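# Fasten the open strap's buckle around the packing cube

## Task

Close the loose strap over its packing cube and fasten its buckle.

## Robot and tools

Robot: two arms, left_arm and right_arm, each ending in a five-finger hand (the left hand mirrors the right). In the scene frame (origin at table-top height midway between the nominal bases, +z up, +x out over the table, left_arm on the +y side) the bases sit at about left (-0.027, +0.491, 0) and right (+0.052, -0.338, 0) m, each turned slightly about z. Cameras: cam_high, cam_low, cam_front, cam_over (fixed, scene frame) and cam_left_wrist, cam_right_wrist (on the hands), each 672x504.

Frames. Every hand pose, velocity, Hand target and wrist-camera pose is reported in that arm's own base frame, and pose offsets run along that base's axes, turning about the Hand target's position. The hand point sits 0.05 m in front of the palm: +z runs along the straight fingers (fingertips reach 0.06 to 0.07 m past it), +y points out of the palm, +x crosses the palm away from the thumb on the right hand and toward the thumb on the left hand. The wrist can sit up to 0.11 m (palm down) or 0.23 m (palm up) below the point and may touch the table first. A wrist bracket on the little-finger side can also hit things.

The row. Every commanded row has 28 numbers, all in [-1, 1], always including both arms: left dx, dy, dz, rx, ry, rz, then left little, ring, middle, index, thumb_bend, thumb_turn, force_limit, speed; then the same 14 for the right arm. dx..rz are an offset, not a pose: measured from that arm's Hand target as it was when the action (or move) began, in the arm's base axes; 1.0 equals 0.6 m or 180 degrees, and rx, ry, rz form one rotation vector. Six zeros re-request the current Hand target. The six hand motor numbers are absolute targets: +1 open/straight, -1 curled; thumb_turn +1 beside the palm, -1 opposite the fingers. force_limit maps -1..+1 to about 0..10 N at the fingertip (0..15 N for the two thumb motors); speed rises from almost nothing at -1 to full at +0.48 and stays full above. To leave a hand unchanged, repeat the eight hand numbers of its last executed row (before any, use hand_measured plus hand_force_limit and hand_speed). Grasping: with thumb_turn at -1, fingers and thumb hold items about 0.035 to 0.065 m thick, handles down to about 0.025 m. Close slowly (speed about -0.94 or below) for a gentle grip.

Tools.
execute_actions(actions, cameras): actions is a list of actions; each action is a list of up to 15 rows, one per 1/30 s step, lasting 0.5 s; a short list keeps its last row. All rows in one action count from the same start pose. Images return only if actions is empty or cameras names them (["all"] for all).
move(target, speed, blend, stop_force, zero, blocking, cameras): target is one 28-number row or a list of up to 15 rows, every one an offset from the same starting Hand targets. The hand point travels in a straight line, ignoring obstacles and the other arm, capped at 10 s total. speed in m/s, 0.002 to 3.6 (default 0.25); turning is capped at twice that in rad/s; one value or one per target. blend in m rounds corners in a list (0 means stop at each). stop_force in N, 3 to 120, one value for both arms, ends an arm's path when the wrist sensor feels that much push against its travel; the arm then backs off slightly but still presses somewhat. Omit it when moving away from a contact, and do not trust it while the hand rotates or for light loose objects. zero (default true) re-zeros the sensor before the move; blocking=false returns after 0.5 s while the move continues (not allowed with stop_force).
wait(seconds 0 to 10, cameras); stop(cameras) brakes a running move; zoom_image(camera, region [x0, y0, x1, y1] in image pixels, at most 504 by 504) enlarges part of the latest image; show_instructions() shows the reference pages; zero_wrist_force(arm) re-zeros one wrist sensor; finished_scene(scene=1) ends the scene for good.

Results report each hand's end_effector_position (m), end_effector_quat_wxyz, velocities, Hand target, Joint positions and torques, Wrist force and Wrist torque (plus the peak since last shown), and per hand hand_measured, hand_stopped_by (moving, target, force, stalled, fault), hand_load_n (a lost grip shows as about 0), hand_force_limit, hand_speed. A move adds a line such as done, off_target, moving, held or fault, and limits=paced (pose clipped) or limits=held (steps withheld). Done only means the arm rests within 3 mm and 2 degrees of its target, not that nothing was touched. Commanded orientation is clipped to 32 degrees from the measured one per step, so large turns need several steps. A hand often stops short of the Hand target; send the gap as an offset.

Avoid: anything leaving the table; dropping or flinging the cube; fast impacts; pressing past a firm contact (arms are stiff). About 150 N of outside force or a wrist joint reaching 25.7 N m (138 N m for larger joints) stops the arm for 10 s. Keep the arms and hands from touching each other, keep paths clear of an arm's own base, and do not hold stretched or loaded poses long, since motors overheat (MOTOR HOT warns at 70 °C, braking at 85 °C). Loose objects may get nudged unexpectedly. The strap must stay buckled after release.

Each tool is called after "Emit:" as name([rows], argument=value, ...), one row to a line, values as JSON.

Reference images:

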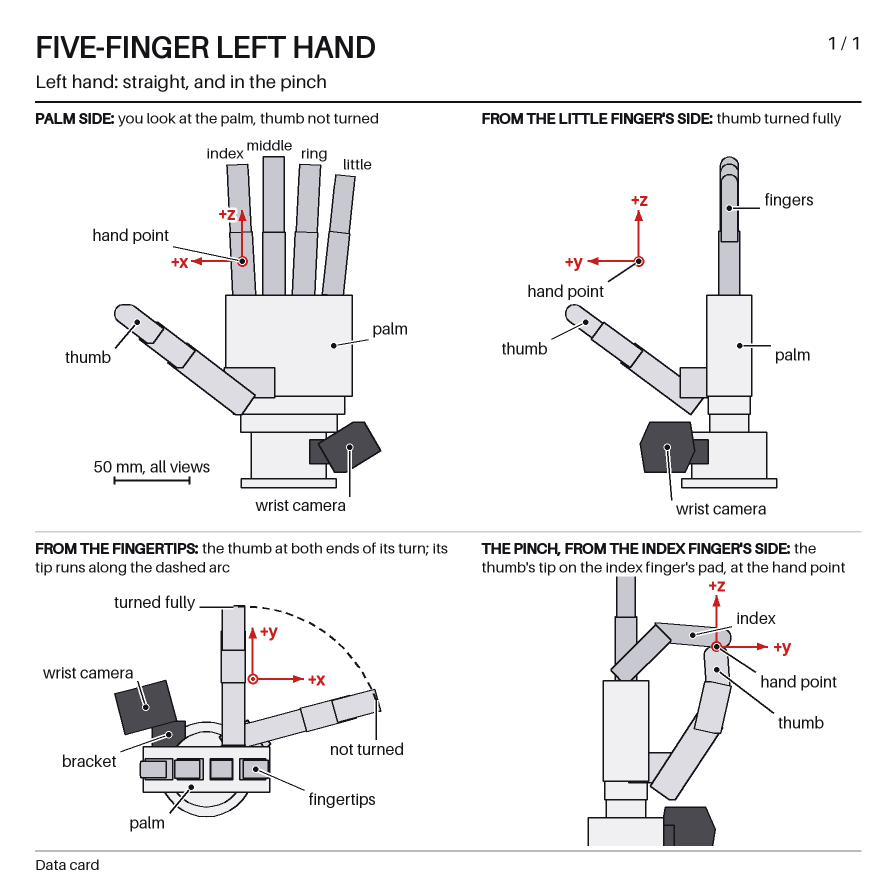

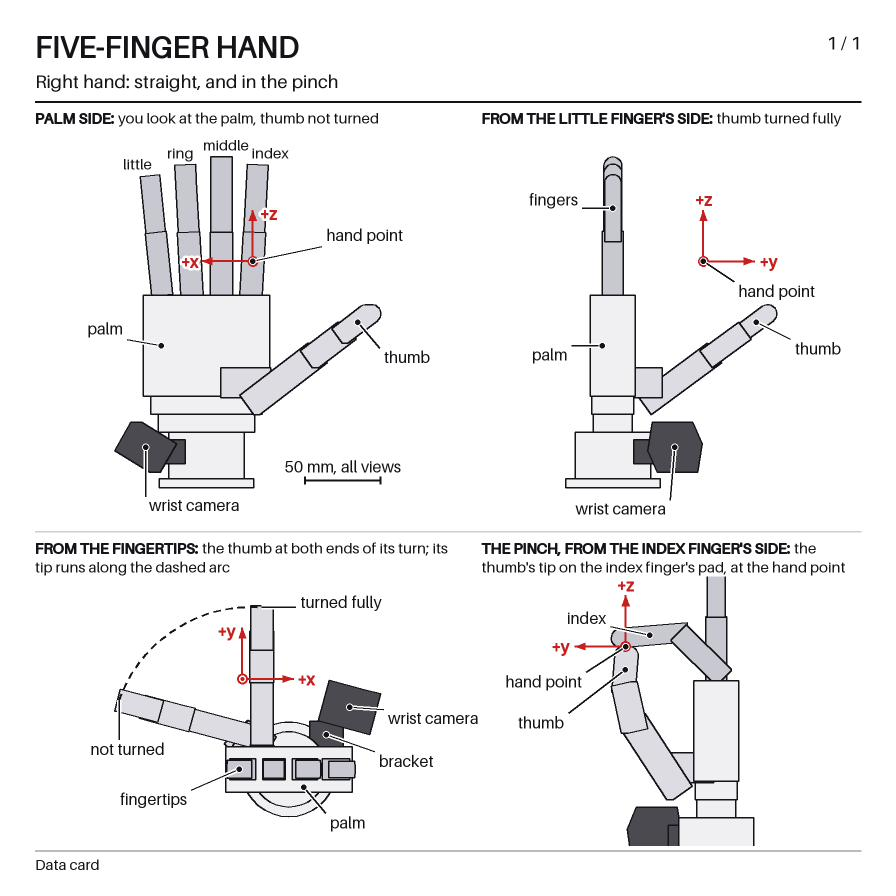

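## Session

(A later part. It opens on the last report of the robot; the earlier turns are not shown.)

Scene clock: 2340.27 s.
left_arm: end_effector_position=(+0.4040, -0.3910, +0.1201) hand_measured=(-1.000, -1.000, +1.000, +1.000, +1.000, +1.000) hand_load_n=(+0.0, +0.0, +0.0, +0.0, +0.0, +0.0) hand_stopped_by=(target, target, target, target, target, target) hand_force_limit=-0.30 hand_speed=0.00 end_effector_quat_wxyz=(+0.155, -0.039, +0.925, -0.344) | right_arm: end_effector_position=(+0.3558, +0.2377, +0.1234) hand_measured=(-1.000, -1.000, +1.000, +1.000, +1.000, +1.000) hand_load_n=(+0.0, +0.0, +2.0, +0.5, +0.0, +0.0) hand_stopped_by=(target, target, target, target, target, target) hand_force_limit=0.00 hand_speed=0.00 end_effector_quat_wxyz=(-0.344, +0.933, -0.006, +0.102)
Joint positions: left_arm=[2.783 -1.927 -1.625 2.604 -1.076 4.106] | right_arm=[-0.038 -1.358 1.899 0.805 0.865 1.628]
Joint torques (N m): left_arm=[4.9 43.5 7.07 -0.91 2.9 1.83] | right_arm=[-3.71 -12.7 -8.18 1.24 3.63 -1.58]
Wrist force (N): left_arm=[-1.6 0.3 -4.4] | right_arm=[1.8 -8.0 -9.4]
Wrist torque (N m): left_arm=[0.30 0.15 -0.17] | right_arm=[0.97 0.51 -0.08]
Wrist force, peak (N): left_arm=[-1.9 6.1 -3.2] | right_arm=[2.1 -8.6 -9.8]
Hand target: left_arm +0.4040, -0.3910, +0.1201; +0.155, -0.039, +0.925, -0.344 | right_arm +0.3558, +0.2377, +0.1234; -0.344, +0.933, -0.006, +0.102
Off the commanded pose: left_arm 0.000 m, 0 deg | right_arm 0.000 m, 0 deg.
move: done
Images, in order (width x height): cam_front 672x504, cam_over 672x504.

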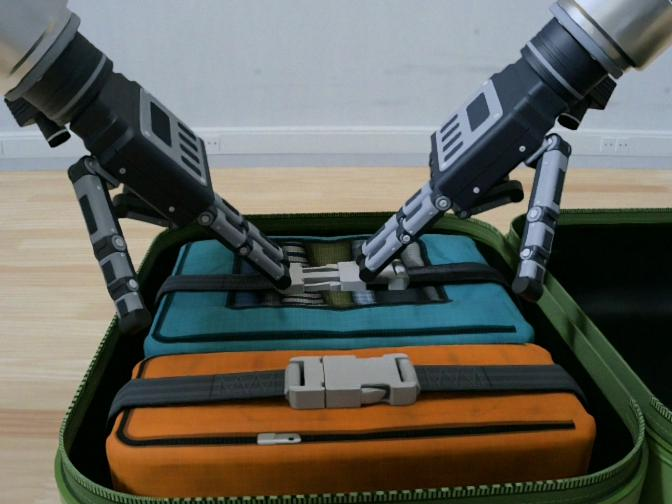

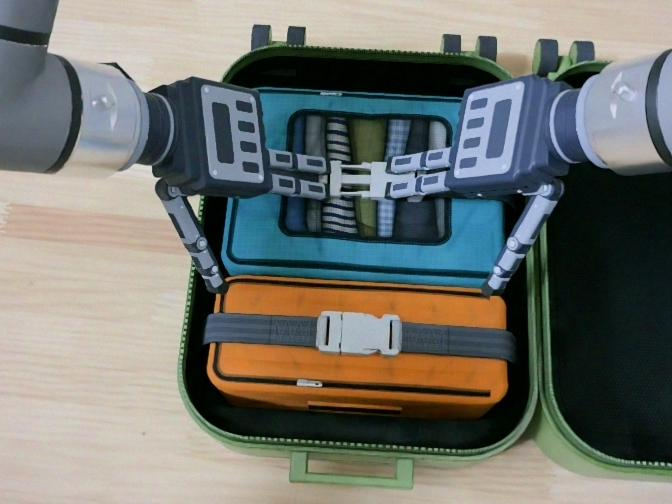

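Emit:
move([
  [0.0,0.004,0.012,0,0,0,-1,-1,1,1,1,1,-0.3,0.0,0.0,0,0,0,0,0,-1,-1,1,1,1,1,0.0,0.0],
  [0.0,0.03,0.012,0,0,0,-1,-1,1,1,1,1,-0.3,0.0,0.0,0,0,0,0,0,-1,-1,1,1,1,1,0.0,0.0],
  [0.0,0.03,-0.0063,0,0,0,-1,-1,1,1,1,1,-0.3,0.0,0.0,0,0,0,0,0,-1,-1,1,1,1,1,0.0,0.0],
], speed=0.05, cameras=["cam_over","cam_front"])

Emit:
zoom_image(camera="cam_over", region=[290, 140, 430, 220])

Emit:
zoom_image(camera="cam_front", region=[245, 250, 365, 310])

Scene clock: 2351.87 s.
left_arm: end_effector_position=(+0.4039, -0.3729, +0.1161) hand_measured=(-1.000, -1.000, +1.000, +1.000, +1.000, +1.000) hand_load_n=(+0.0, +0.0, +0.0, +0.0, +0.0, +0.0) hand_stopped_by=(target, target, target, target, target, target) hand_force_limit=-0.30 hand_speed=0.00 end_effector_quat_wxyz=(+0.155, -0.039, +0.925, -0.344) | right_arm: end_effector_position=(+0.3558, +0.2377, +0.1234) hand_measured=(-1.000, -1.000, +1.000, +1.000, +1.000, +1.000) hand_load_n=(+0.0, +0.0, +1.5, +0.0, +0.0, +0.0) hand_stopped_by=(target, target, target, target, target, target) hand_force_limit=0.00 hand_speed=0.00 end_effector_quat_wxyz=(-0.344, +0.933, -0.006, +0.102)
Joint positions: left_arm=[2.823 -1.91 -1.664 2.608 -1.053 4.144] | right_arm=[-0.038 -1.358 1.899 0.805 0.865 1.628]
Joint torques (N m): left_arm=[-2.52 45.42 29.75 -2.87 -1.89 -1.26] | right_arm=[-3.51 -22.38 -19.04 2.8 2.82 -1.23]
Wrist force (N): left_arm=[-1.3 1.2 0.8] | right_arm=[1.3 -7.3 -8.6]
Wrist torque (N m): left_arm=[-0.06 0.23 -0.17] | right_arm=[0.84 0.46 -0.09]
Wrist force, peak (N): left_arm=[-1.7 -0.2 -4.7] | right_arm=[1.5 -9.0 -9.7]
Hand target: left_arm +0.4040, -0.3730, +0.1163; +0.155, -0.039, +0.925, -0.344 | right_arm +0.3558, +0.2377, +0.1234; -0.344, +0.933, -0.006, +0.102
Off the commanded pose: left_arm 0.000 m, 0 deg | right_arm 0.000 m, 0 deg.
move: done
Images, in order (width x height): cam_front 672x504, cam_over 672x504.

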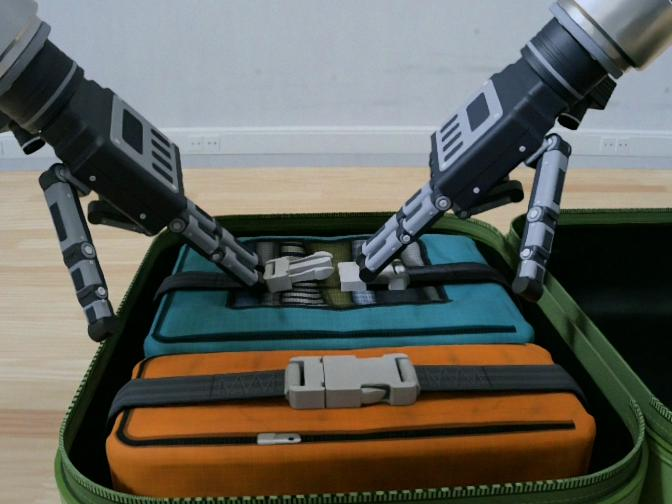

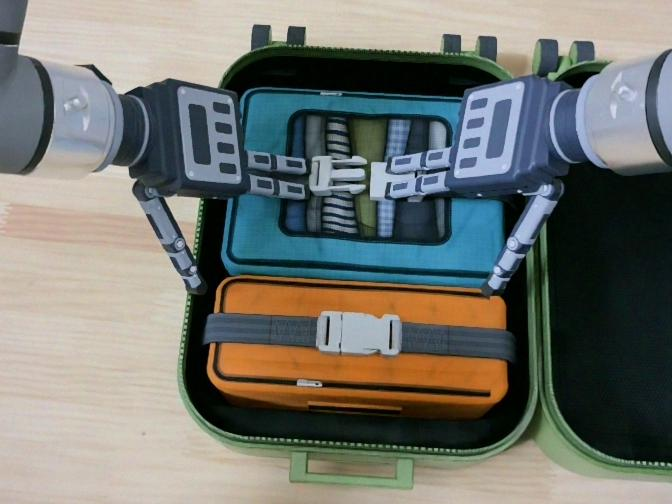

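Scaled by 3.600.

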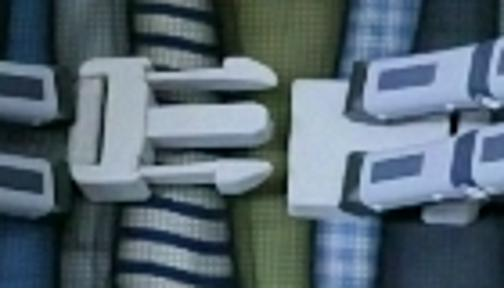

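Scaled by 4.200.

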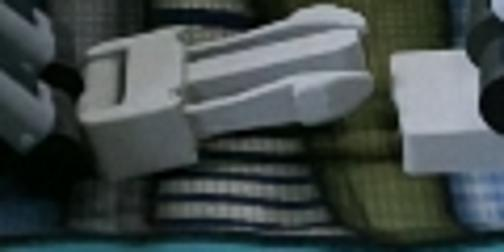

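Emit:
move([
  [0.0,0.004,0.008,0,0,0,-1,-1,1,1,1,1,-0.3,0.0,0.0,0,0,0,0,0,-1,-1,1,1,1,1,0.0,0.0],
  [0.0,0.01,0.008,0,0,0,-1,-1,1,1,1,1,-0.3,0.0,0.0,0,0,0,0,0,-1,-1,1,1,1,1,0.0,0.0],
], speed=0.05, cameras=["cam_over","cam_front"])

Emit:
zoom_image(camera="cam_over", region=[290, 140, 430, 220])

Emit:
zoom_image(camera="cam_front", region=[245, 250, 365, 310])

Scene clock: 2384.70 s.
left_arm: end_effector_position=(+0.4039, -0.3669, +0.1212) hand_measured=(-1.000, -1.000, +1.000, +1.000, +1.000, +1.000) hand_load_n=(+0.0, +0.0, +0.0, -0.5, +0.0, +0.0) hand_stopped_by=(target, target, target, target, target, target) hand_force_limit=-0.30 hand_speed=0.00 end_effector_quat_wxyz=(+0.155, -0.039, +0.925, -0.345) end_effector_velocity=(+0.000, -0.001, +0.001) end_effector_angular_velocity=(+0.001, +0.000, +0.003) | right_arm: end_effector_position=(+0.3558, +0.2377, +0.1234) hand_measured=(-1.000, -1.000, +1.000, +1.000, +1.000, +1.000) hand_load_n=(+0.0, +0.0, +1.5, +0.0, +0.0, +0.0) hand_stopped_by=(target, target, target, target, target, target) hand_force_limit=0.00 hand_speed=0.00 end_effector_quat_wxyz=(-0.344, +0.933, -0.006, +0.102)
Joint positions: left_arm=[2.837 -1.898 -1.668 2.593 -1.044 4.157] | right_arm=[-0.038 -1.358 1.899 0.805 0.865 1.628]
Joint velocities: left_arm=[-0.003 -0.001 0.004 0 -0.004 -0.006] | right_arm=[within noise]
Joint torques (N m): left_arm=[-6.18 21.33 29.38 -0.74 -1.96 -1.82] | right_arm=[-3.54 -31.25 -20.14 2.82 0.23 -0.79]
Wrist force (N): left_arm=[-0.9 1.0 1.1] | right_arm=[1.4 -7.4 -8.6]
Wrist torque (N m): left_arm=[-0.11 0.21 -0.16] | right_arm=[0.83 0.45 -0.09]
Wrist force, peak (N): left_arm=[-1.1 1.4 1.3] | right_arm=[1.5 -7.4 -8.8]
Hand target: left_arm +0.4040, -0.3670, +0.1211; +0.155, -0.039, +0.925, -0.344 | right_arm +0.3558, +0.2377, +0.1234; -0.344, +0.933, -0.006, +0.102
Off the commanded pose: left_arm 0.000 m, 0 deg | right_arm 0.000 m, 0 deg.
move: done
Images, in order (width x height): cam_front 672x504, cam_over 672x504.

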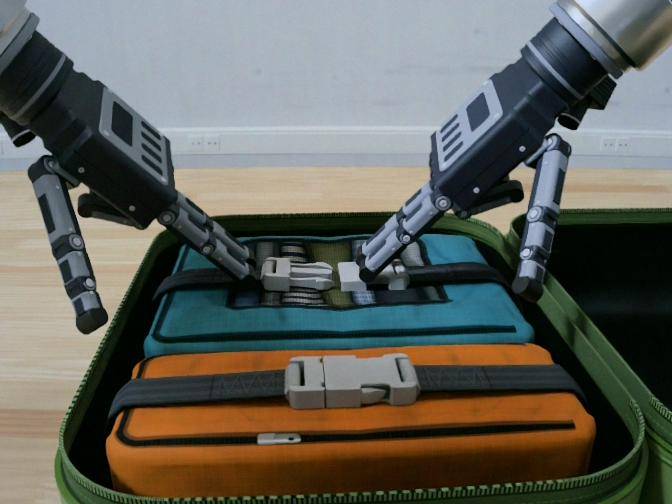

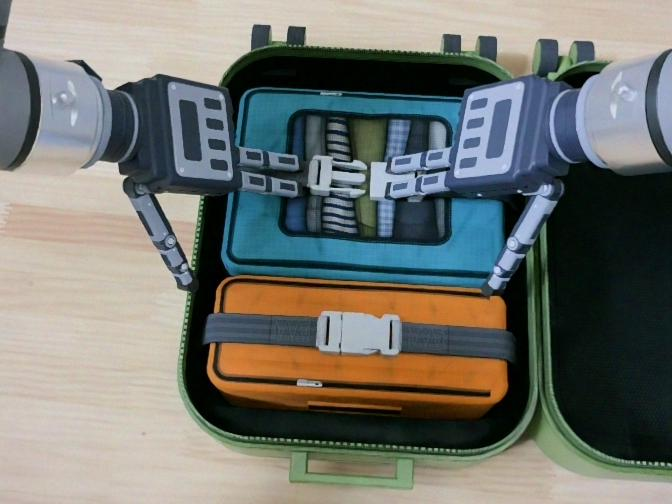

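Scaled by 3.600.

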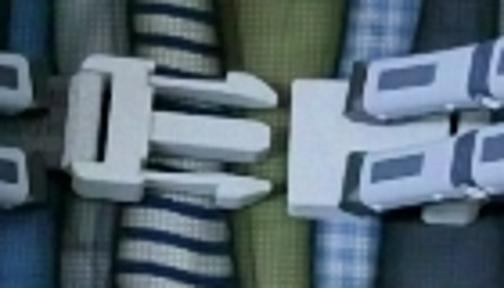

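Scaled by 4.200.

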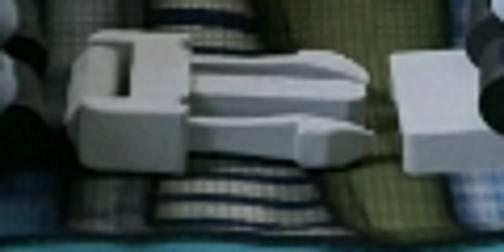

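Emit:
move([
  [0.0,0.003,-0.0043,0,0,0,-1,-1,1,1,1,1,-0.3,0.0,0.0,0,0.0008,0,0,0,-1,-1,1,1,1,1,0.0,0.0],
], speed=0.05)

Emit:
move(target=[0.0,-0.024,0,0,0,0,-1,-1,1,1,1,1,-0.3,0.0,0.0,0,0,0,0,0,-1,-1,1,1,1,1,0.0,0.0], speed=0.01, stop_force=4, cameras=["cam_over","cam_front"])

Emit:
zoom_image(camera="cam_over", region=[290, 140, 430, 220])

Emit:
zoom_image(camera="cam_front", region=[245, 250, 365, 310])

Scene clock: 2398.27 s.
left_arm: end_effector_position=(+0.4040, -0.3651, +0.1185) hand_measured=(-1.000, -1.000, +1.000, +1.000, +1.000, +1.000) hand_load_n=(+0.0, +0.0, +0.0, +0.0, +0.0, -0.5) hand_stopped_by=(target, target, target, target, target, target) hand_force_limit=-0.30 hand_speed=0.00 end_effector_quat_wxyz=(+0.155, -0.039, +0.925, -0.344) | right_arm: end_effector_position=(+0.3558, +0.2377, +0.1238) hand_measured=(-1.000, -1.000, +1.000, +1.000, +1.000, +1.000) hand_load_n=(+0.0, +0.0, +1.0, +0.5, +0.0, +0.0) hand_stopped_by=(target, target, target, target, target, target) hand_force_limit=0.00 hand_speed=0.00 end_effector_quat_wxyz=(-0.344, +0.933, -0.006, +0.102)
Joint positions: left_arm=[2.841 -1.899 -1.675 2.599 -1.042 4.161] | right_arm=[-0.038 -1.358 1.898 0.806 0.865 1.628]
Joint torques (N m): left_arm=[-0.31 22.25 18.12 -1.23 2.84 0.75] | right_arm=[-2.92 -32.54 -20.42 3.16 -0.21 -0.3]
Wrist force (N): left_arm=[-1.1 1.3 1.1] | right_arm=[1.0 -5.9 -7.2]
Wrist torque (N m): left_arm=[-0.07 0.23 -0.23] | right_arm=[0.76 0.41 -0.08]
Wrist force, peak (N): left_arm=[-1.2 1.4 1.1] | right_arm=[1.4 -7.5 -8.7]
Hand target: left_arm +0.4040, -0.3652, +0.1186; +0.155, -0.039, +0.925, -0.344 | right_arm +0.3558, +0.2377, +0.1238; -0.344, +0.933, -0.006, +0.102
Off the commanded pose: left_arm 0.000 m, 0 deg | right_arm 0.000 m, 0 deg.
move: done

Scene clock: 2400.57 s.
left_arm: end_effector_position=(+0.4040, -0.3783, +0.1186) hand_measured=(-1.000, -1.000, +1.000, +1.000, +1.000, +1.000) hand_load_n=(+0.0, +0.0, -0.5, -2.5, +0.0, +0.0) hand_stopped_by=(target, target, target, target, target, target) hand_force_limit=-0.30 hand_speed=0.00 end_effector_quat_wxyz=(+0.155, -0.039, +0.925, -0.344) | right_arm: end_effector_position=(+0.3558, +0.2377, +0.1238) hand_measured=(-1.000, -1.000, +1.000, +1.000, +1.000, +1.000) hand_load_n=(+0.0, +0.0, +0.5, +0.0, +0.0, -0.5) hand_stopped_by=(target, target, target, target, target, target) hand_force_limit=0.00 hand_speed=0.00 end_effector_quat_wxyz=(-0.344, +0.933, -0.006, +0.102)
Joint positions: left_arm=[2.811 -1.914 -1.651 2.604 -1.06 4.132] | right_arm=[-0.038 -1.358 1.898 0.806 0.865 1.628]
Joint torques (N m): left_arm=[4.63 46.15 9.02 -2.25 3.78 1.66] | right_arm=[-2.49 -26.25 -13.92 0.22 -0.23 -0.2]
Wrist force (N): left_arm=[-1.3 3.3 -1.5] | right_arm=[1.8 -4.6 -8.5]
Wrist torque (N m): left_arm=[-0.04 0.19 -0.19] | right_arm=[0.75 0.49 -0.02]
Wrist force, peak (N): left_arm=[-1.1 4.7 -2.3] | right_arm=[2.0 -4.6 -8.6]
Hand target: left_arm +0.4040, -0.3783, +0.1186; +0.155, -0.039, +0.925, -0.344 (not the last commanded pose) | right_arm +0.3558, +0.2377, +0.1238; -0.344, +0.933, -0.006, +0.102
Off the commanded pose: left_arm 0.001 m, 0 deg | right_arm 0.000 m, 0 deg.
move: contact (left_arm)
Images, in order (width x height): cam_front 672x504, cam_over 672x504.

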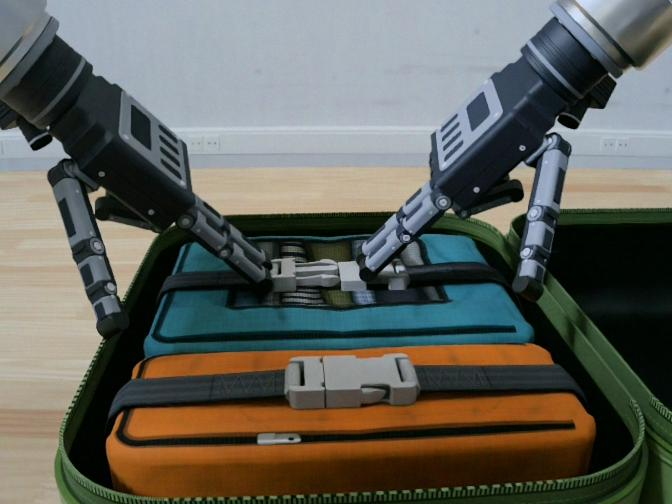

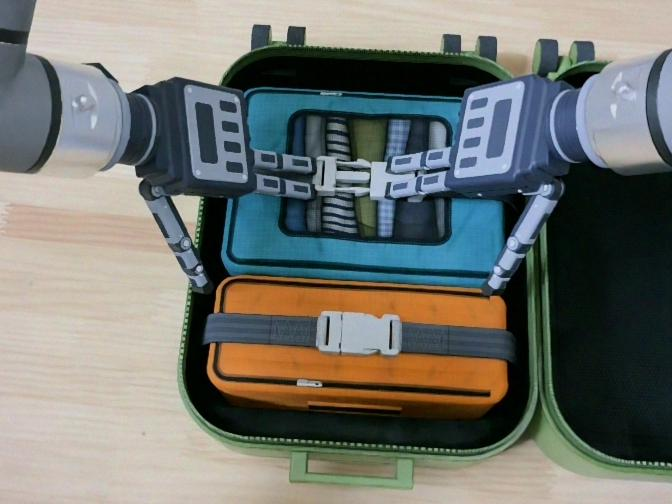

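Scaled by 3.600.

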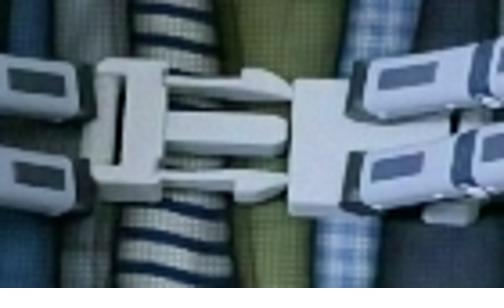

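Scaled by 4.200.

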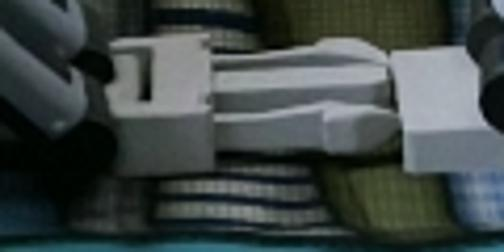

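Emit:
move([
  [0.0,0.010,0.0,0,0,0,-1,-1,1,1,1,1,-0.3,0.0,0.0,0,0,0,0,0,-1,-1,1,1,1,1,0.0,0.0],
  [0.0,0.018,0.0025,0,0,0,-1,-1,1,1,1,1,-0.3,0.0,0.0,0,0,0,0,0,-1,-1,1,1,1,1,0.0,0.0],
], speed=0.05)

Emit:
move(target=[0.0,-0.0192,0,0,0,0,-1,-1,1,1,1,1,-0.3,0.0,0.0,0,0,0,0,0,-1,-1,1,1,1,1,0.0,0.0], speed=0.01, stop_force=4, cameras=["cam_over","cam_front"])

Emit:
zoom_image(camera="cam_over", region=[290, 140, 430, 220])

Emit:
zoom_image(camera="cam_front", region=[245, 250, 365, 310])

Scene clock: 2423.97 s.
left_arm: end_effector_position=(+0.4038, -0.3675, +0.1201) hand_measured=(-1.000, -1.000, +1.000, +1.000, +1.000, +1.000) hand_load_n=(+0.0, +0.0, +0.0, +0.0, +0.0, +0.0) hand_stopped_by=(target, target, target, target, target, target) hand_force_limit=-0.30 hand_speed=0.00 end_effector_quat_wxyz=(+0.155, -0.039, +0.925, -0.344) end_effector_velocity=(+0.002, -0.001, +0.000) end_effector_angular_velocity=(+0.001, -0.003, +0.002) | right_arm: end_effector_position=(+0.3558, +0.2377, +0.1238) hand_measured=(-1.000, -1.000, +1.000, +1.000, +1.000, +1.000) hand_load_n=(+0.0, +0.0, +1.5, +0.0, +0.0, +0.0) hand_stopped_by=(target, target, target, target, target, target) hand_force_limit=0.00 hand_speed=0.00 end_effector_quat_wxyz=(-0.344, +0.933, -0.006, +0.102)
Joint positions: left_arm=[2.835 -1.9 -1.669 2.596 -1.045 4.156] | right_arm=[-0.038 -1.358 1.898 0.806 0.865 1.628]
Joint velocities: left_arm=[-0.003 -0.002 0.003 0.004 -0.005 -0.003] | right_arm=[within noise]
Joint torques (N m): left_arm=[-7.17 21.42 31.7 0.52 -1.75 -1.68] | right_arm=[-2.56 -15.45 -5.34 0.31 -0.23 0.13]
Wrist force (N): left_arm=[-1.0 1.2 1.0] | right_arm=[1.0 -5.8 -7.0]
Wrist torque (N m): left_arm=[-0.07 0.22 -0.16] | right_arm=[0.76 0.39 -0.08]
Wrist force, peak (N): left_arm=[-1.2 4.1 -1.1] | right_arm=[1.9 -4.9 -8.6]
Hand target: left_arm +0.4040, -0.3675, +0.1201; +0.155, -0.039, +0.925, -0.344 | right_arm +0.3558, +0.2377, +0.1238; -0.344, +0.933, -0.006, +0.102
Off the commanded pose: left_arm 0.000 m, 0 deg | right_arm 0.000 m, 0 deg.
move: done

Scene clock: 2426.27 s.
left_arm: end_effector_position=(+0.4040, -0.3790, +0.1200) hand_measured=(-1.000, -1.000, +1.000, +1.000, +1.000, +1.000) hand_load_n=(+0.0, +0.5, -1.0, -0.5, +0.0, +0.0) hand_stopped_by=(target, target, target, target, target, target) hand_force_limit=-0.30 hand_speed=0.00 end_effector_quat_wxyz=(+0.155, -0.039, +0.925, -0.344) | right_arm: end_effector_position=(+0.3558, +0.2377, +0.1238) hand_measured=(-1.000, -1.000, +1.000, +1.000, +1.000, +1.000) hand_load_n=(+0.0, +0.0, +1.0, +0.5, +0.0, +0.0) hand_stopped_by=(target, target, target, target, target, target) hand_force_limit=0.00 hand_speed=0.00 end_effector_quat_wxyz=(-0.344, +0.933, -0.006, +0.102)
Joint positions: left_arm=[2.809 -1.913 -1.648 2.601 -1.061 4.131] | right_arm=[-0.038 -1.358 1.898 0.806 0.865 1.628]
Joint torques (N m): left_arm=[6.35 45.65 8.55 -2.24 3.69 1.78] | right_arm=[-2.51 -11.64 -5.36 0.27 -0.19 0.34]
Wrist force (N): left_arm=[-1.3 2.4 0.2] | right_arm=[1.1 -6.3 -7.3]
Wrist torque (N m): left_arm=[-0.04 0.17 -0.17] | right_arm=[0.71 0.39 -0.09]
Wrist force, peak (N): left_arm=[-1.4 2.5 0.4] | right_arm=[1.1 -6.4 -7.6]
Hand target: left_arm +0.4040, -0.3790, +0.1201; +0.155, -0.039, +0.925, -0.344 | right_arm +0.3558, +0.2377, +0.1238; -0.344, +0.933, -0.006, +0.102
Off the commanded pose: left_arm 0.000 m, 0 deg | right_arm 0.000 m, 0 deg.
move: done
Images, in order (width x height): cam_front 672x504, cam_over 672x504.

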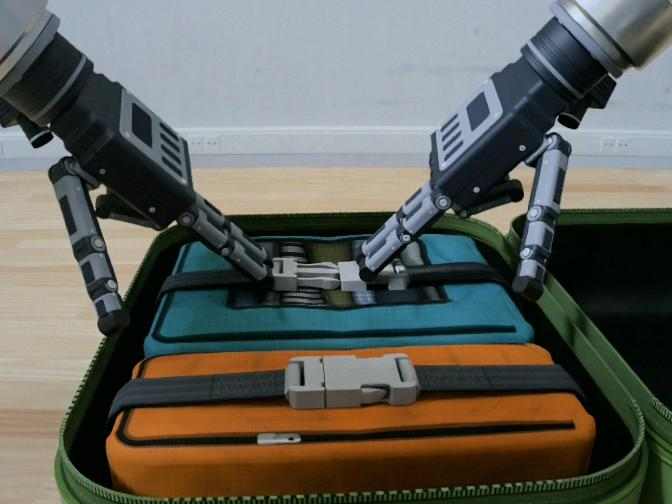

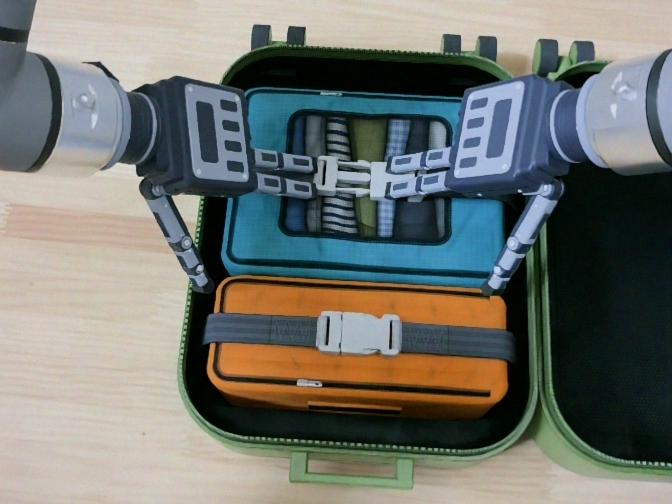

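Scaled by 3.600.

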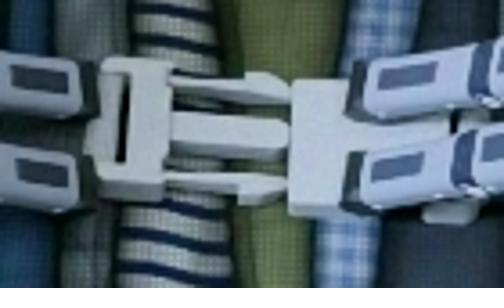

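Scaled by 4.200.

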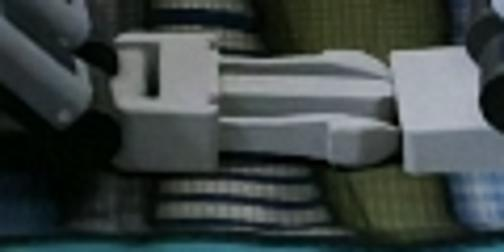

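Emit:
move(target=[0.0,0.0,0,0,0,0,-1,-1,1,1,1,1,-0.3,0.0,0.0024,0,0,0,0,0,-1,-1,1,1,1,1,0.0,0.0], speed=0.01, cameras=["cam_over","cam_front"])

Emit:
zoom_image(camera="cam_over", region=[330, 155, 400, 210])

Emit:
zoom_image(camera="cam_front", region=[265, 250, 365, 300])

Scene clock: 2442.50 s.
left_arm: end_effector_position=(+0.4040, -0.3790, +0.1201) hand_measured=(-1.000, -1.000, +1.000, +1.000, +1.000, +1.000) hand_load_n=(+0.0, +0.0, -0.5, -0.5, +0.0, +0.0) hand_stopped_by=(target, target, target, target, target, target) hand_force_limit=-0.30 hand_speed=0.00 end_effector_quat_wxyz=(+0.155, -0.039, +0.925, -0.344) | right_arm: end_effector_position=(+0.3572, +0.2377, +0.1238) hand_measured=(-1.000, -1.000, +1.000, +1.000, +1.000, +1.000) hand_load_n=(+0.0, +0.5, +1.0, +0.5, +0.0, +0.0) hand_stopped_by=(target, target, target, target, target, target) hand_force_limit=0.00 hand_speed=0.00 end_effector_quat_wxyz=(-0.344, +0.933, -0.006, +0.102)
Joint positions: left_arm=[2.809 -1.913 -1.648 2.601 -1.061 4.131] | right_arm=[-0.038 -1.355 1.894 0.807 0.865 1.628]
Joint torques (N m): left_arm=[6.05 46.22 7.69 -2.42 3.67 1.8] | right_arm=[4.91 -17.01 -17.95 2.54 1.32 2.08]
Wrist force (N): left_arm=[-1.1 2.5 0.3] | right_arm=[-0.8 -5.7 -7.5]
Wrist torque (N m): left_arm=[-0.04 0.15 -0.16] | right_arm=[0.79 0.23 -0.17]
Wrist force, peak (N): left_arm=[-1.3 2.6 0.5] | right_arm=[-1.7 -6.7 -8.2]
Hand target: left_arm +0.4040, -0.3790, +0.1201; +0.155, -0.039, +0.925, -0.344 | right_arm +0.3572, +0.2377, +0.1238; -0.344, +0.933, -0.006, +0.102
Off the commanded pose: left_arm 0.000 m, 0 deg | right_arm 0.000 m, 0 deg.
move: done
Images, in order (width x height): cam_front 672x504, cam_over 672x504.

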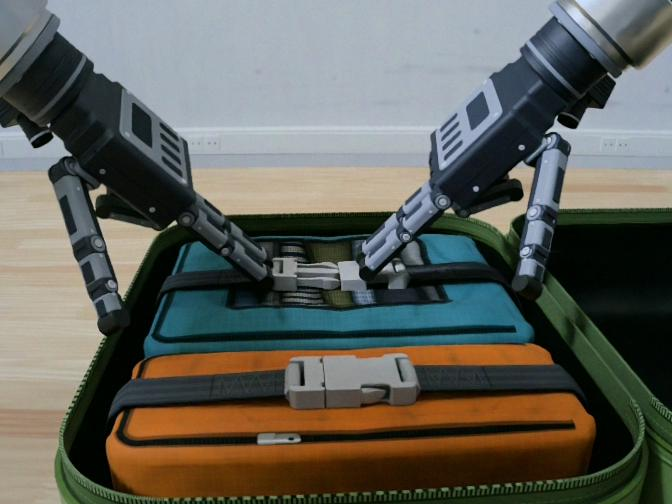

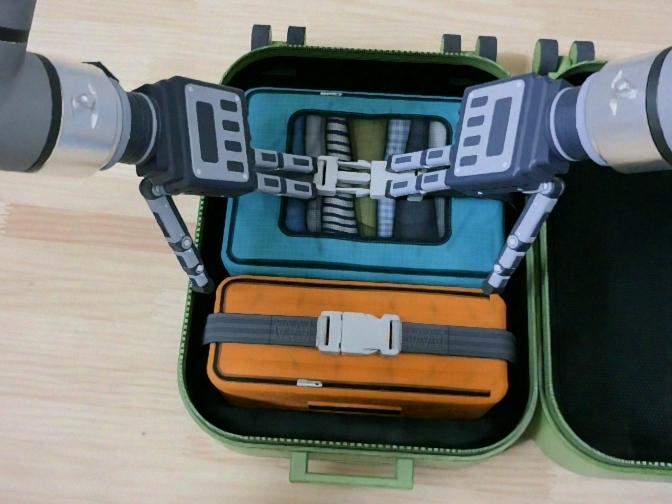

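Scaled by 7.200.

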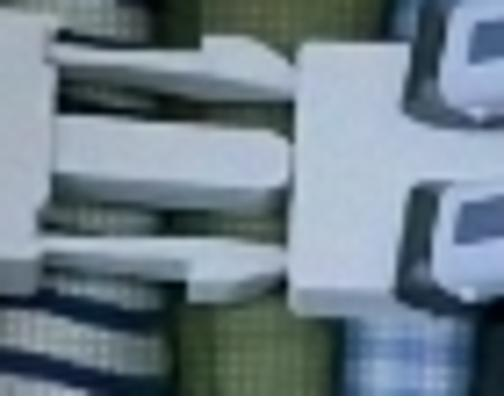

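Scaled by 5.040.

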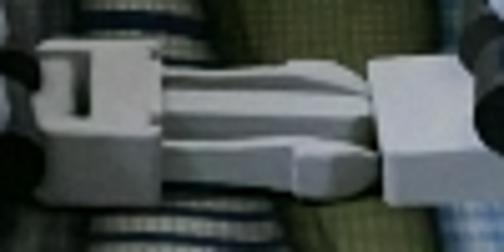

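Emit:
move(target=[0.0,0.0,0,0,0,0,-1,-1,1,1,1,1,-0.3,0.0,0.0045,0,0,0,0,0,-1,-1,1,1,1,1,0.0,0.0], speed=0.01, cameras=["cam_over","cam_front"])

Emit:
zoom_image(camera="cam_over", region=[330, 155, 400, 210])

Emit:
zoom_image(camera="cam_front", region=[265, 250, 365, 300])

Scene clock: 2457.77 s.
left_arm: end_effector_position=(+0.4040, -0.3790, +0.1201) hand_measured=(-1.000, -1.000, +1.000, +1.000, +1.000, +1.000) hand_load_n=(+0.0, +0.0, -1.0, -0.5, +0.0, +0.0) hand_stopped_by=(target, target, target, target, target, target) hand_force_limit=-0.30 hand_speed=0.00 end_effector_quat_wxyz=(+0.155, -0.039, +0.925, -0.344) | right_arm: end_effector_position=(+0.3600, +0.2377, +0.1238) hand_measured=(-1.000, -1.000, +1.000, +1.000, +1.000, +1.000) hand_load_n=(+0.0, +0.0, +1.0, +0.5, +0.0, +0.0) hand_stopped_by=(target, target, target, target, target, target) hand_force_limit=0.00 hand_speed=0.00 end_effector_quat_wxyz=(-0.344, +0.933, -0.006, +0.102)
Joint positions: left_arm=[2.809 -1.913 -1.648 2.601 -1.061 4.131] | right_arm=[-0.038 -1.349 1.887 0.808 0.865 1.628]
Joint torques (N m): left_arm=[6.58 45.7 8.35 -2.31 3.43 1.63] | right_arm=[4.97 -20.88 -13.95 2.41 3.33 2.08]
Wrist force (N): left_arm=[-1.4 2.2 0.2] | right_arm=[-1.7 -6.1 -8.4]
Wrist torque (N m): left_arm=[-0.06 0.18 -0.17] | right_arm=[0.79 0.18 -0.22]
Wrist force, peak (N): left_arm=[-1.5 2.6 0.5] | right_arm=[-1.7 -6.2 -8.6]
Hand target: left_arm +0.4040, -0.3790, +0.1201; +0.155, -0.039, +0.925, -0.344 | right_arm +0.3599, +0.2377, +0.1238; -0.344, +0.933, -0.006, +0.102
Off the commanded pose: left_arm 0.000 m, 0 deg | right_arm 0.000 m, 0 deg.
move: done
Images, in order (width x height): cam_front 672x504, cam_over 672x504.

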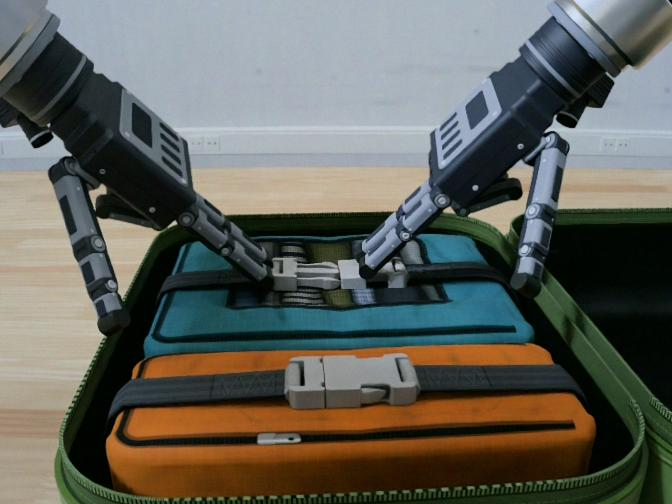

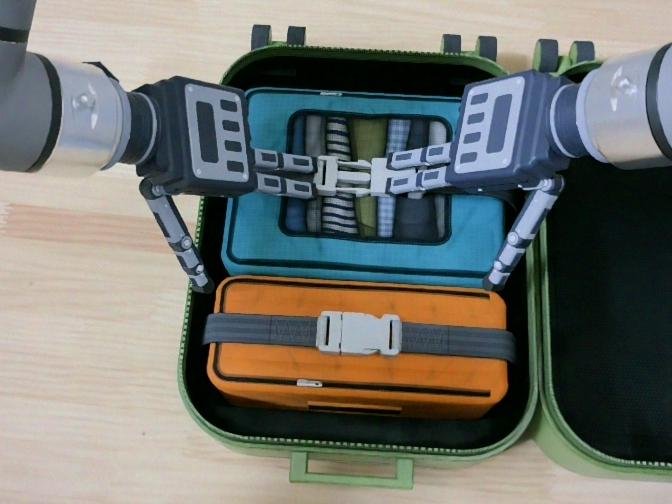

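Scaled by 7.200.

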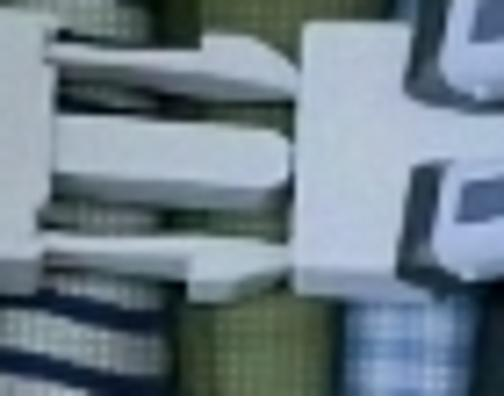

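Scaled by 5.040.

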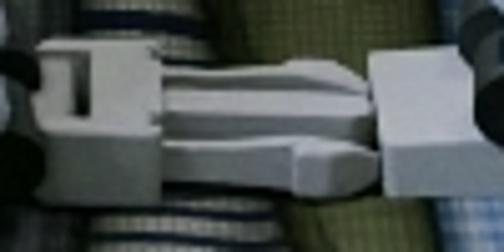

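Emit:
move(target=[0.0,-0.01,0,0,0,0,-1,-1,1,1,1,1,-0.3,0.0,0.0,0,0.0005,0,0,0,-1,-1,1,1,1,1,0.0,0.0], speed=0.005, stop_force=7, cameras=["cam_over","cam_front"])

Emit:
zoom_image(camera="cam_over", region=[290, 140, 430, 220])

Emit:
zoom_image(camera="cam_front", region=[265, 250, 365, 300])

Scene clock: 2466.40 s.
left_arm: end_effector_position=(+0.4040, -0.3850, +0.1200) hand_measured=(-1.000, -1.000, +1.000, +1.000, +1.000, +1.000) hand_load_n=(+0.0, +0.5, +0.0, -0.5, +0.0, -0.5) hand_stopped_by=(target, target, target, target, target, target) hand_force_limit=-0.30 hand_speed=0.00 end_effector_quat_wxyz=(+0.155, -0.039, +0.925, -0.344) | right_arm: end_effector_position=(+0.3599, +0.2377, +0.1241) hand_measured=(-1.000, -1.000, +1.000, +1.000, +1.000, +1.000) hand_load_n=(+0.0, +0.0, +0.5, +0.5, +0.0, +0.0) hand_stopped_by=(target, target, target, target, target, target) hand_force_limit=0.00 hand_speed=0.00 end_effector_quat_wxyz=(-0.344, +0.933, -0.006, +0.102)
Joint positions: left_arm=[2.796 -1.92 -1.637 2.603 -1.068 4.118] | right_arm=[-0.038 -1.35 1.886 0.809 0.866 1.628]
Joint torques (N m): left_arm=[3.74 33.27 11.27 -0.12 1.63 1.91] | right_arm=[-4.26 -33.32 -21.4 2.9 -1.1 -1.21]
Wrist force (N): left_arm=[-1.3 1.9 -2.2] | right_arm=[-0.6 -4.7 -8.2]
Wrist torque (N m): left_arm=[0.10 0.17 -0.15] | right_arm=[0.76 0.32 -0.14]
Wrist force, peak (N): left_arm=[-1.2 4.1 -1.3] | right_arm=[-1.7 -6.3 -8.5]
Hand target: left_arm +0.4040, -0.3850, +0.1201; +0.155, -0.039, +0.925, -0.344 | right_arm +0.3599, +0.2377, +0.1241; -0.344, +0.933, -0.006, +0.102
Off the commanded pose: left_arm 0.000 m, 0 deg | right_arm 0.000 m, 0 deg.
move: done
Images, in order (width x height): cam_front 672x504, cam_over 672x504.

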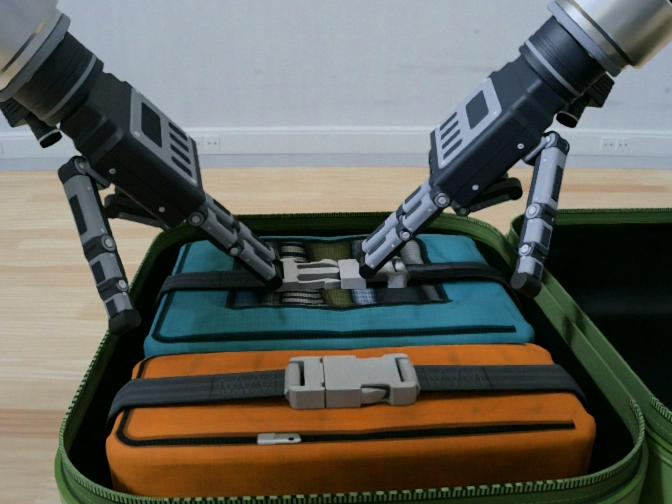

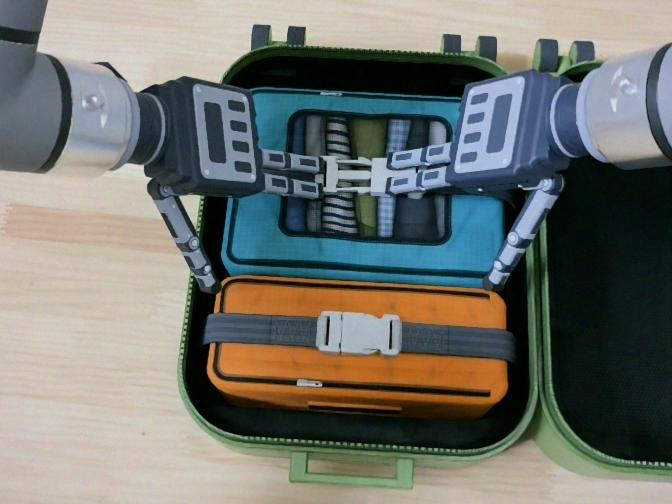

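Scaled by 3.600.

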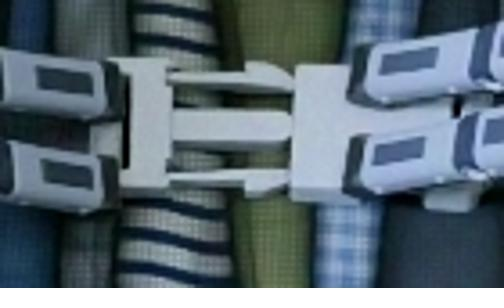

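Scaled by 5.040.

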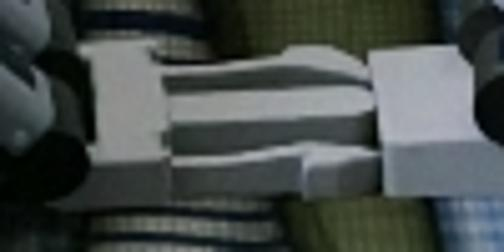

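Emit:
move([
  [0.0,0.004,0.01,0,0,0,-1,-1,1,1,1,1,-0.3,0.0,0.0,0,0,0,0,0,-1,-1,1,1,1,1,0.0,0.0],
  [0.0,0.03,0.01,0,0,0,-1,-1,1,1,1,1,-0.3,0.0,0.0,0,0,0,0,0,-1,-1,1,1,1,1,0.0,0.0],
  [0.0,0.03,0.0,0,0,0,-1,-1,1,1,1,1,-0.3,0.0,0.0,0,0,0,0,0,-1,-1,1,1,1,1,0.0,0.0],
  [0.0,0.0125,0.0,0,0,0,-1,-1,1,1,1,1,-0.3,0.0,0.0,0,0,0,0,0,-1,-1,1,1,1,1,0.0,0.0],
], speed=[0.05,0.05,0.05,0.02], cameras=["cam_over","cam_front"])

Emit:
zoom_image(camera="cam_over", region=[290, 140, 430, 220])

Emit:
zoom_image(camera="cam_front", region=[245, 250, 365, 310])

Scene clock: 2485.97 s.
left_arm: end_effector_position=(+0.4041, -0.3776, +0.1200) hand_measured=(-1.000, -1.000, +1.000, +1.000, +1.000, +1.000) hand_load_n=(+0.0, +0.0, -1.0, +0.0, +0.0, +0.0) hand_stopped_by=(target, target, target, target, target, target) hand_force_limit=-0.30 hand_speed=0.00 end_effector_quat_wxyz=(+0.155, -0.039, +0.925, -0.344) end_effector_velocity=(+0.001, +0.001, +0.000) end_effector_angular_velocity=(+0.002, -0.003, -0.001) | right_arm: end_effector_position=(+0.3599, +0.2377, +0.1241) hand_measured=(-1.000, -1.000, +1.000, +1.000, +1.000, +1.000) hand_load_n=(+0.0, +0.0, +0.5, +0.5, +0.0, +0.0) hand_stopped_by=(target, target, target, target, target, target) hand_force_limit=0.00 hand_speed=0.00 end_effector_quat_wxyz=(-0.344, +0.933, -0.006, +0.102)
Joint positions: left_arm=[2.812 -1.912 -1.65 2.6 -1.059 4.133] | right_arm=[-0.038 -1.35 1.886 0.809 0.865 1.628]
Joint velocities: left_arm=[0.003 0 -0.001 0 0 0.006] | right_arm=[within noise]
Joint torques (N m): left_arm=[7.18 41.03 9.42 -0.53 1.4 2.06] | right_arm=[-3.89 -27.56 -14.13 1.4 0.58 -1.13]
Wrist force (N): left_arm=[-1.2 2.1 0.7] | right_arm=[-1.0 -5.0 -7.1]
Wrist torque (N m): left_arm=[-0.06 0.21 -0.16] | right_arm=[0.73 0.25 -0.16]
Wrist force, peak (N): left_arm=[-1.5 1.6 -2.7] | right_arm=[-0.5 -5.1 -8.7]
Hand target: left_arm +0.4040, -0.3775, +0.1201; +0.155, -0.039, +0.925, -0.344 | right_arm +0.3599, +0.2377, +0.1241; -0.344, +0.933, -0.006, +0.102
Off the commanded pose: left_arm 0.000 m, 0 deg | right_arm 0.000 m, 0 deg.
move: done
Images, in order (width x height): cam_front 672x504, cam_over 672x504.

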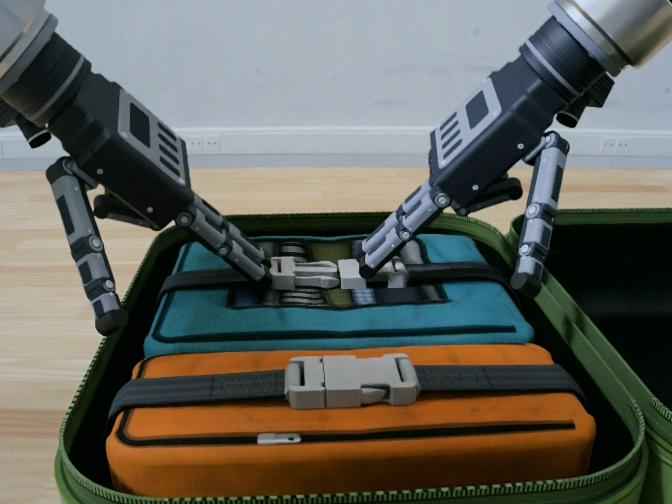

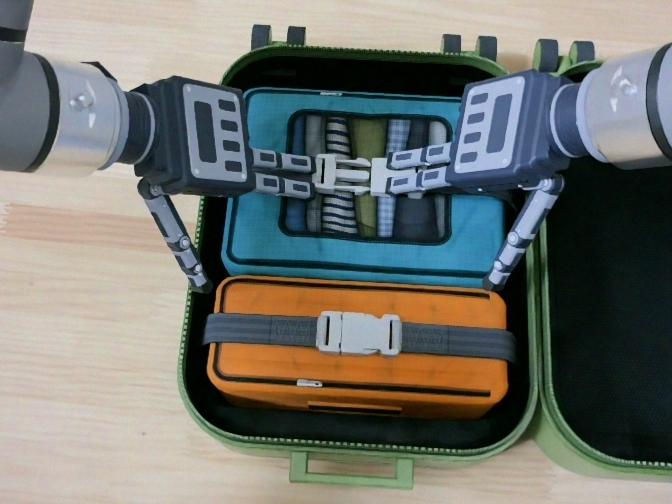

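Scaled by 3.600.

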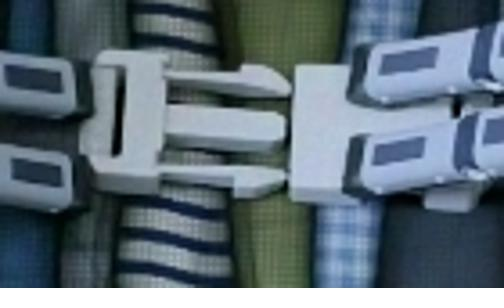

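Scaled by 4.200.

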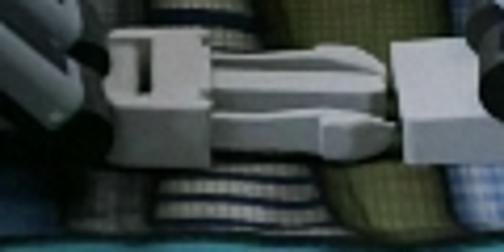

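Emit:
move(target=[0.0,-0.0022,0.0,0,0,0,-1,-1,1,1,1,1,-0.3,0.0,0.0,0,0.0018,0,0,0,-1,-1,1,1,1,1,0.0,0.0], speed=0.01, cameras=["cam_over","cam_front"])

Emit:
zoom_image(camera="cam_over", region=[330, 155, 400, 210])

Emit:
zoom_image(camera="cam_front", region=[265, 250, 365, 300])

Scene clock: 2508.53 s.
left_arm: end_effector_position=(+0.4040, -0.3789, +0.1201) hand_measured=(-1.000, -1.000, +1.000, +1.000, +1.000, +1.000) hand_load_n=(+0.0, +0.0, -1.0, +0.0, +0.0, -0.5) hand_stopped_by=(target, target, target, target, target, target) hand_force_limit=-0.30 hand_speed=0.00 end_effector_quat_wxyz=(+0.155, -0.039, +0.925, -0.344) | right_arm: end_effector_position=(+0.3599, +0.2377, +0.1252) hand_measured=(-1.000, -1.000, +1.000, +1.000, +1.000, +1.000) hand_load_n=(+0.0, +0.0, +0.5, +0.0, +0.0, +0.0) hand_stopped_by=(target, target, target, target, target, target) hand_force_limit=0.00 hand_speed=0.00 end_effector_quat_wxyz=(-0.344, +0.933, -0.006, +0.102)
Joint positions: left_arm=[2.809 -1.913 -1.648 2.601 -1.06 4.131] | right_arm=[-0.038 -1.351 1.885 0.812 0.866 1.628]
Joint torques (N m): left_arm=[-1.97 22.77 27.14 0.46 -1.56 -1.28] | right_arm=[-3.59 -33.21 -22.29 2.62 2.24 -1.15]
Wrist force (N): left_arm=[-1.1 2.3 0.4] | right_arm=[-1.3 -3.0 -5.0]
Wrist torque (N m): left_arm=[-0.06 0.17 -0.15] | right_arm=[0.50 0.20 -0.17]
Wrist force, peak (N): left_arm=[-1.1 2.4 0.4] | right_arm=[-1.2 -5.6 -7.8]
Hand target: left_arm +0.4040, -0.3789, +0.1201; +0.155, -0.039, +0.925, -0.344 | right_arm +0.3599, +0.2377, +0.1252; -0.344, +0.933, -0.006, +0.102
Off the commanded pose: left_arm 0.000 m, 0 deg | right_arm 0.000 m, 0 deg.
move: done
Images, in order (width x height): cam_front 672x504, cam_over 672x504.

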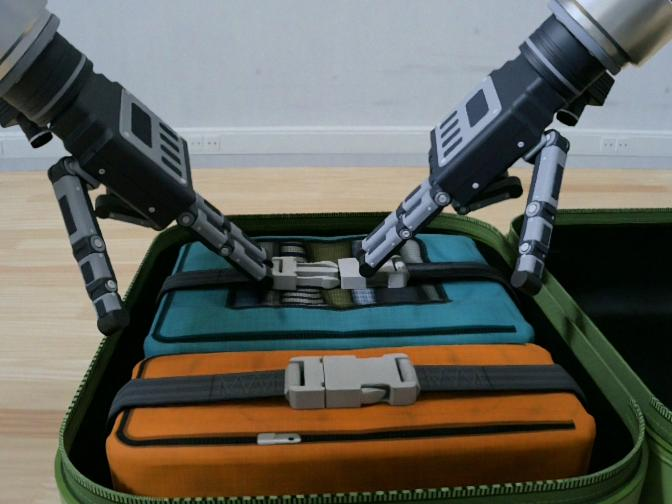

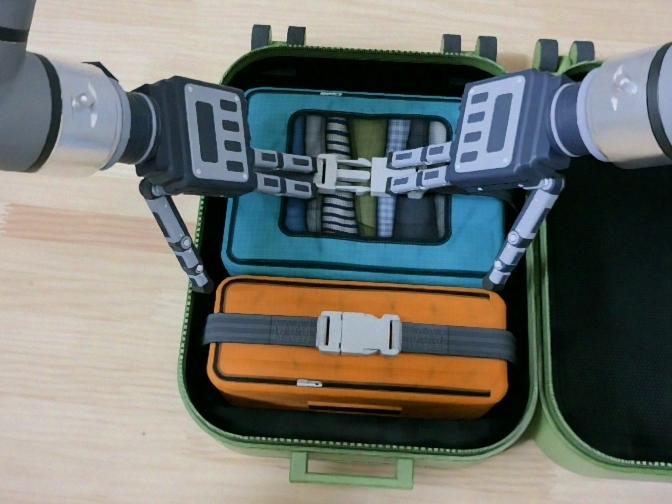

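Scaled by 7.200.

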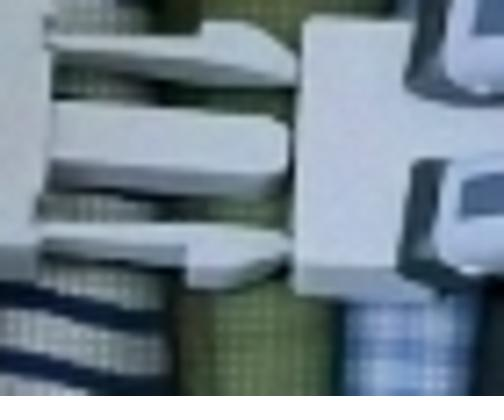

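Scaled by 5.040.

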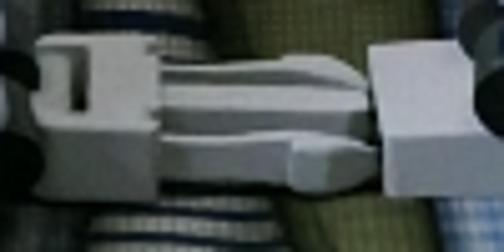

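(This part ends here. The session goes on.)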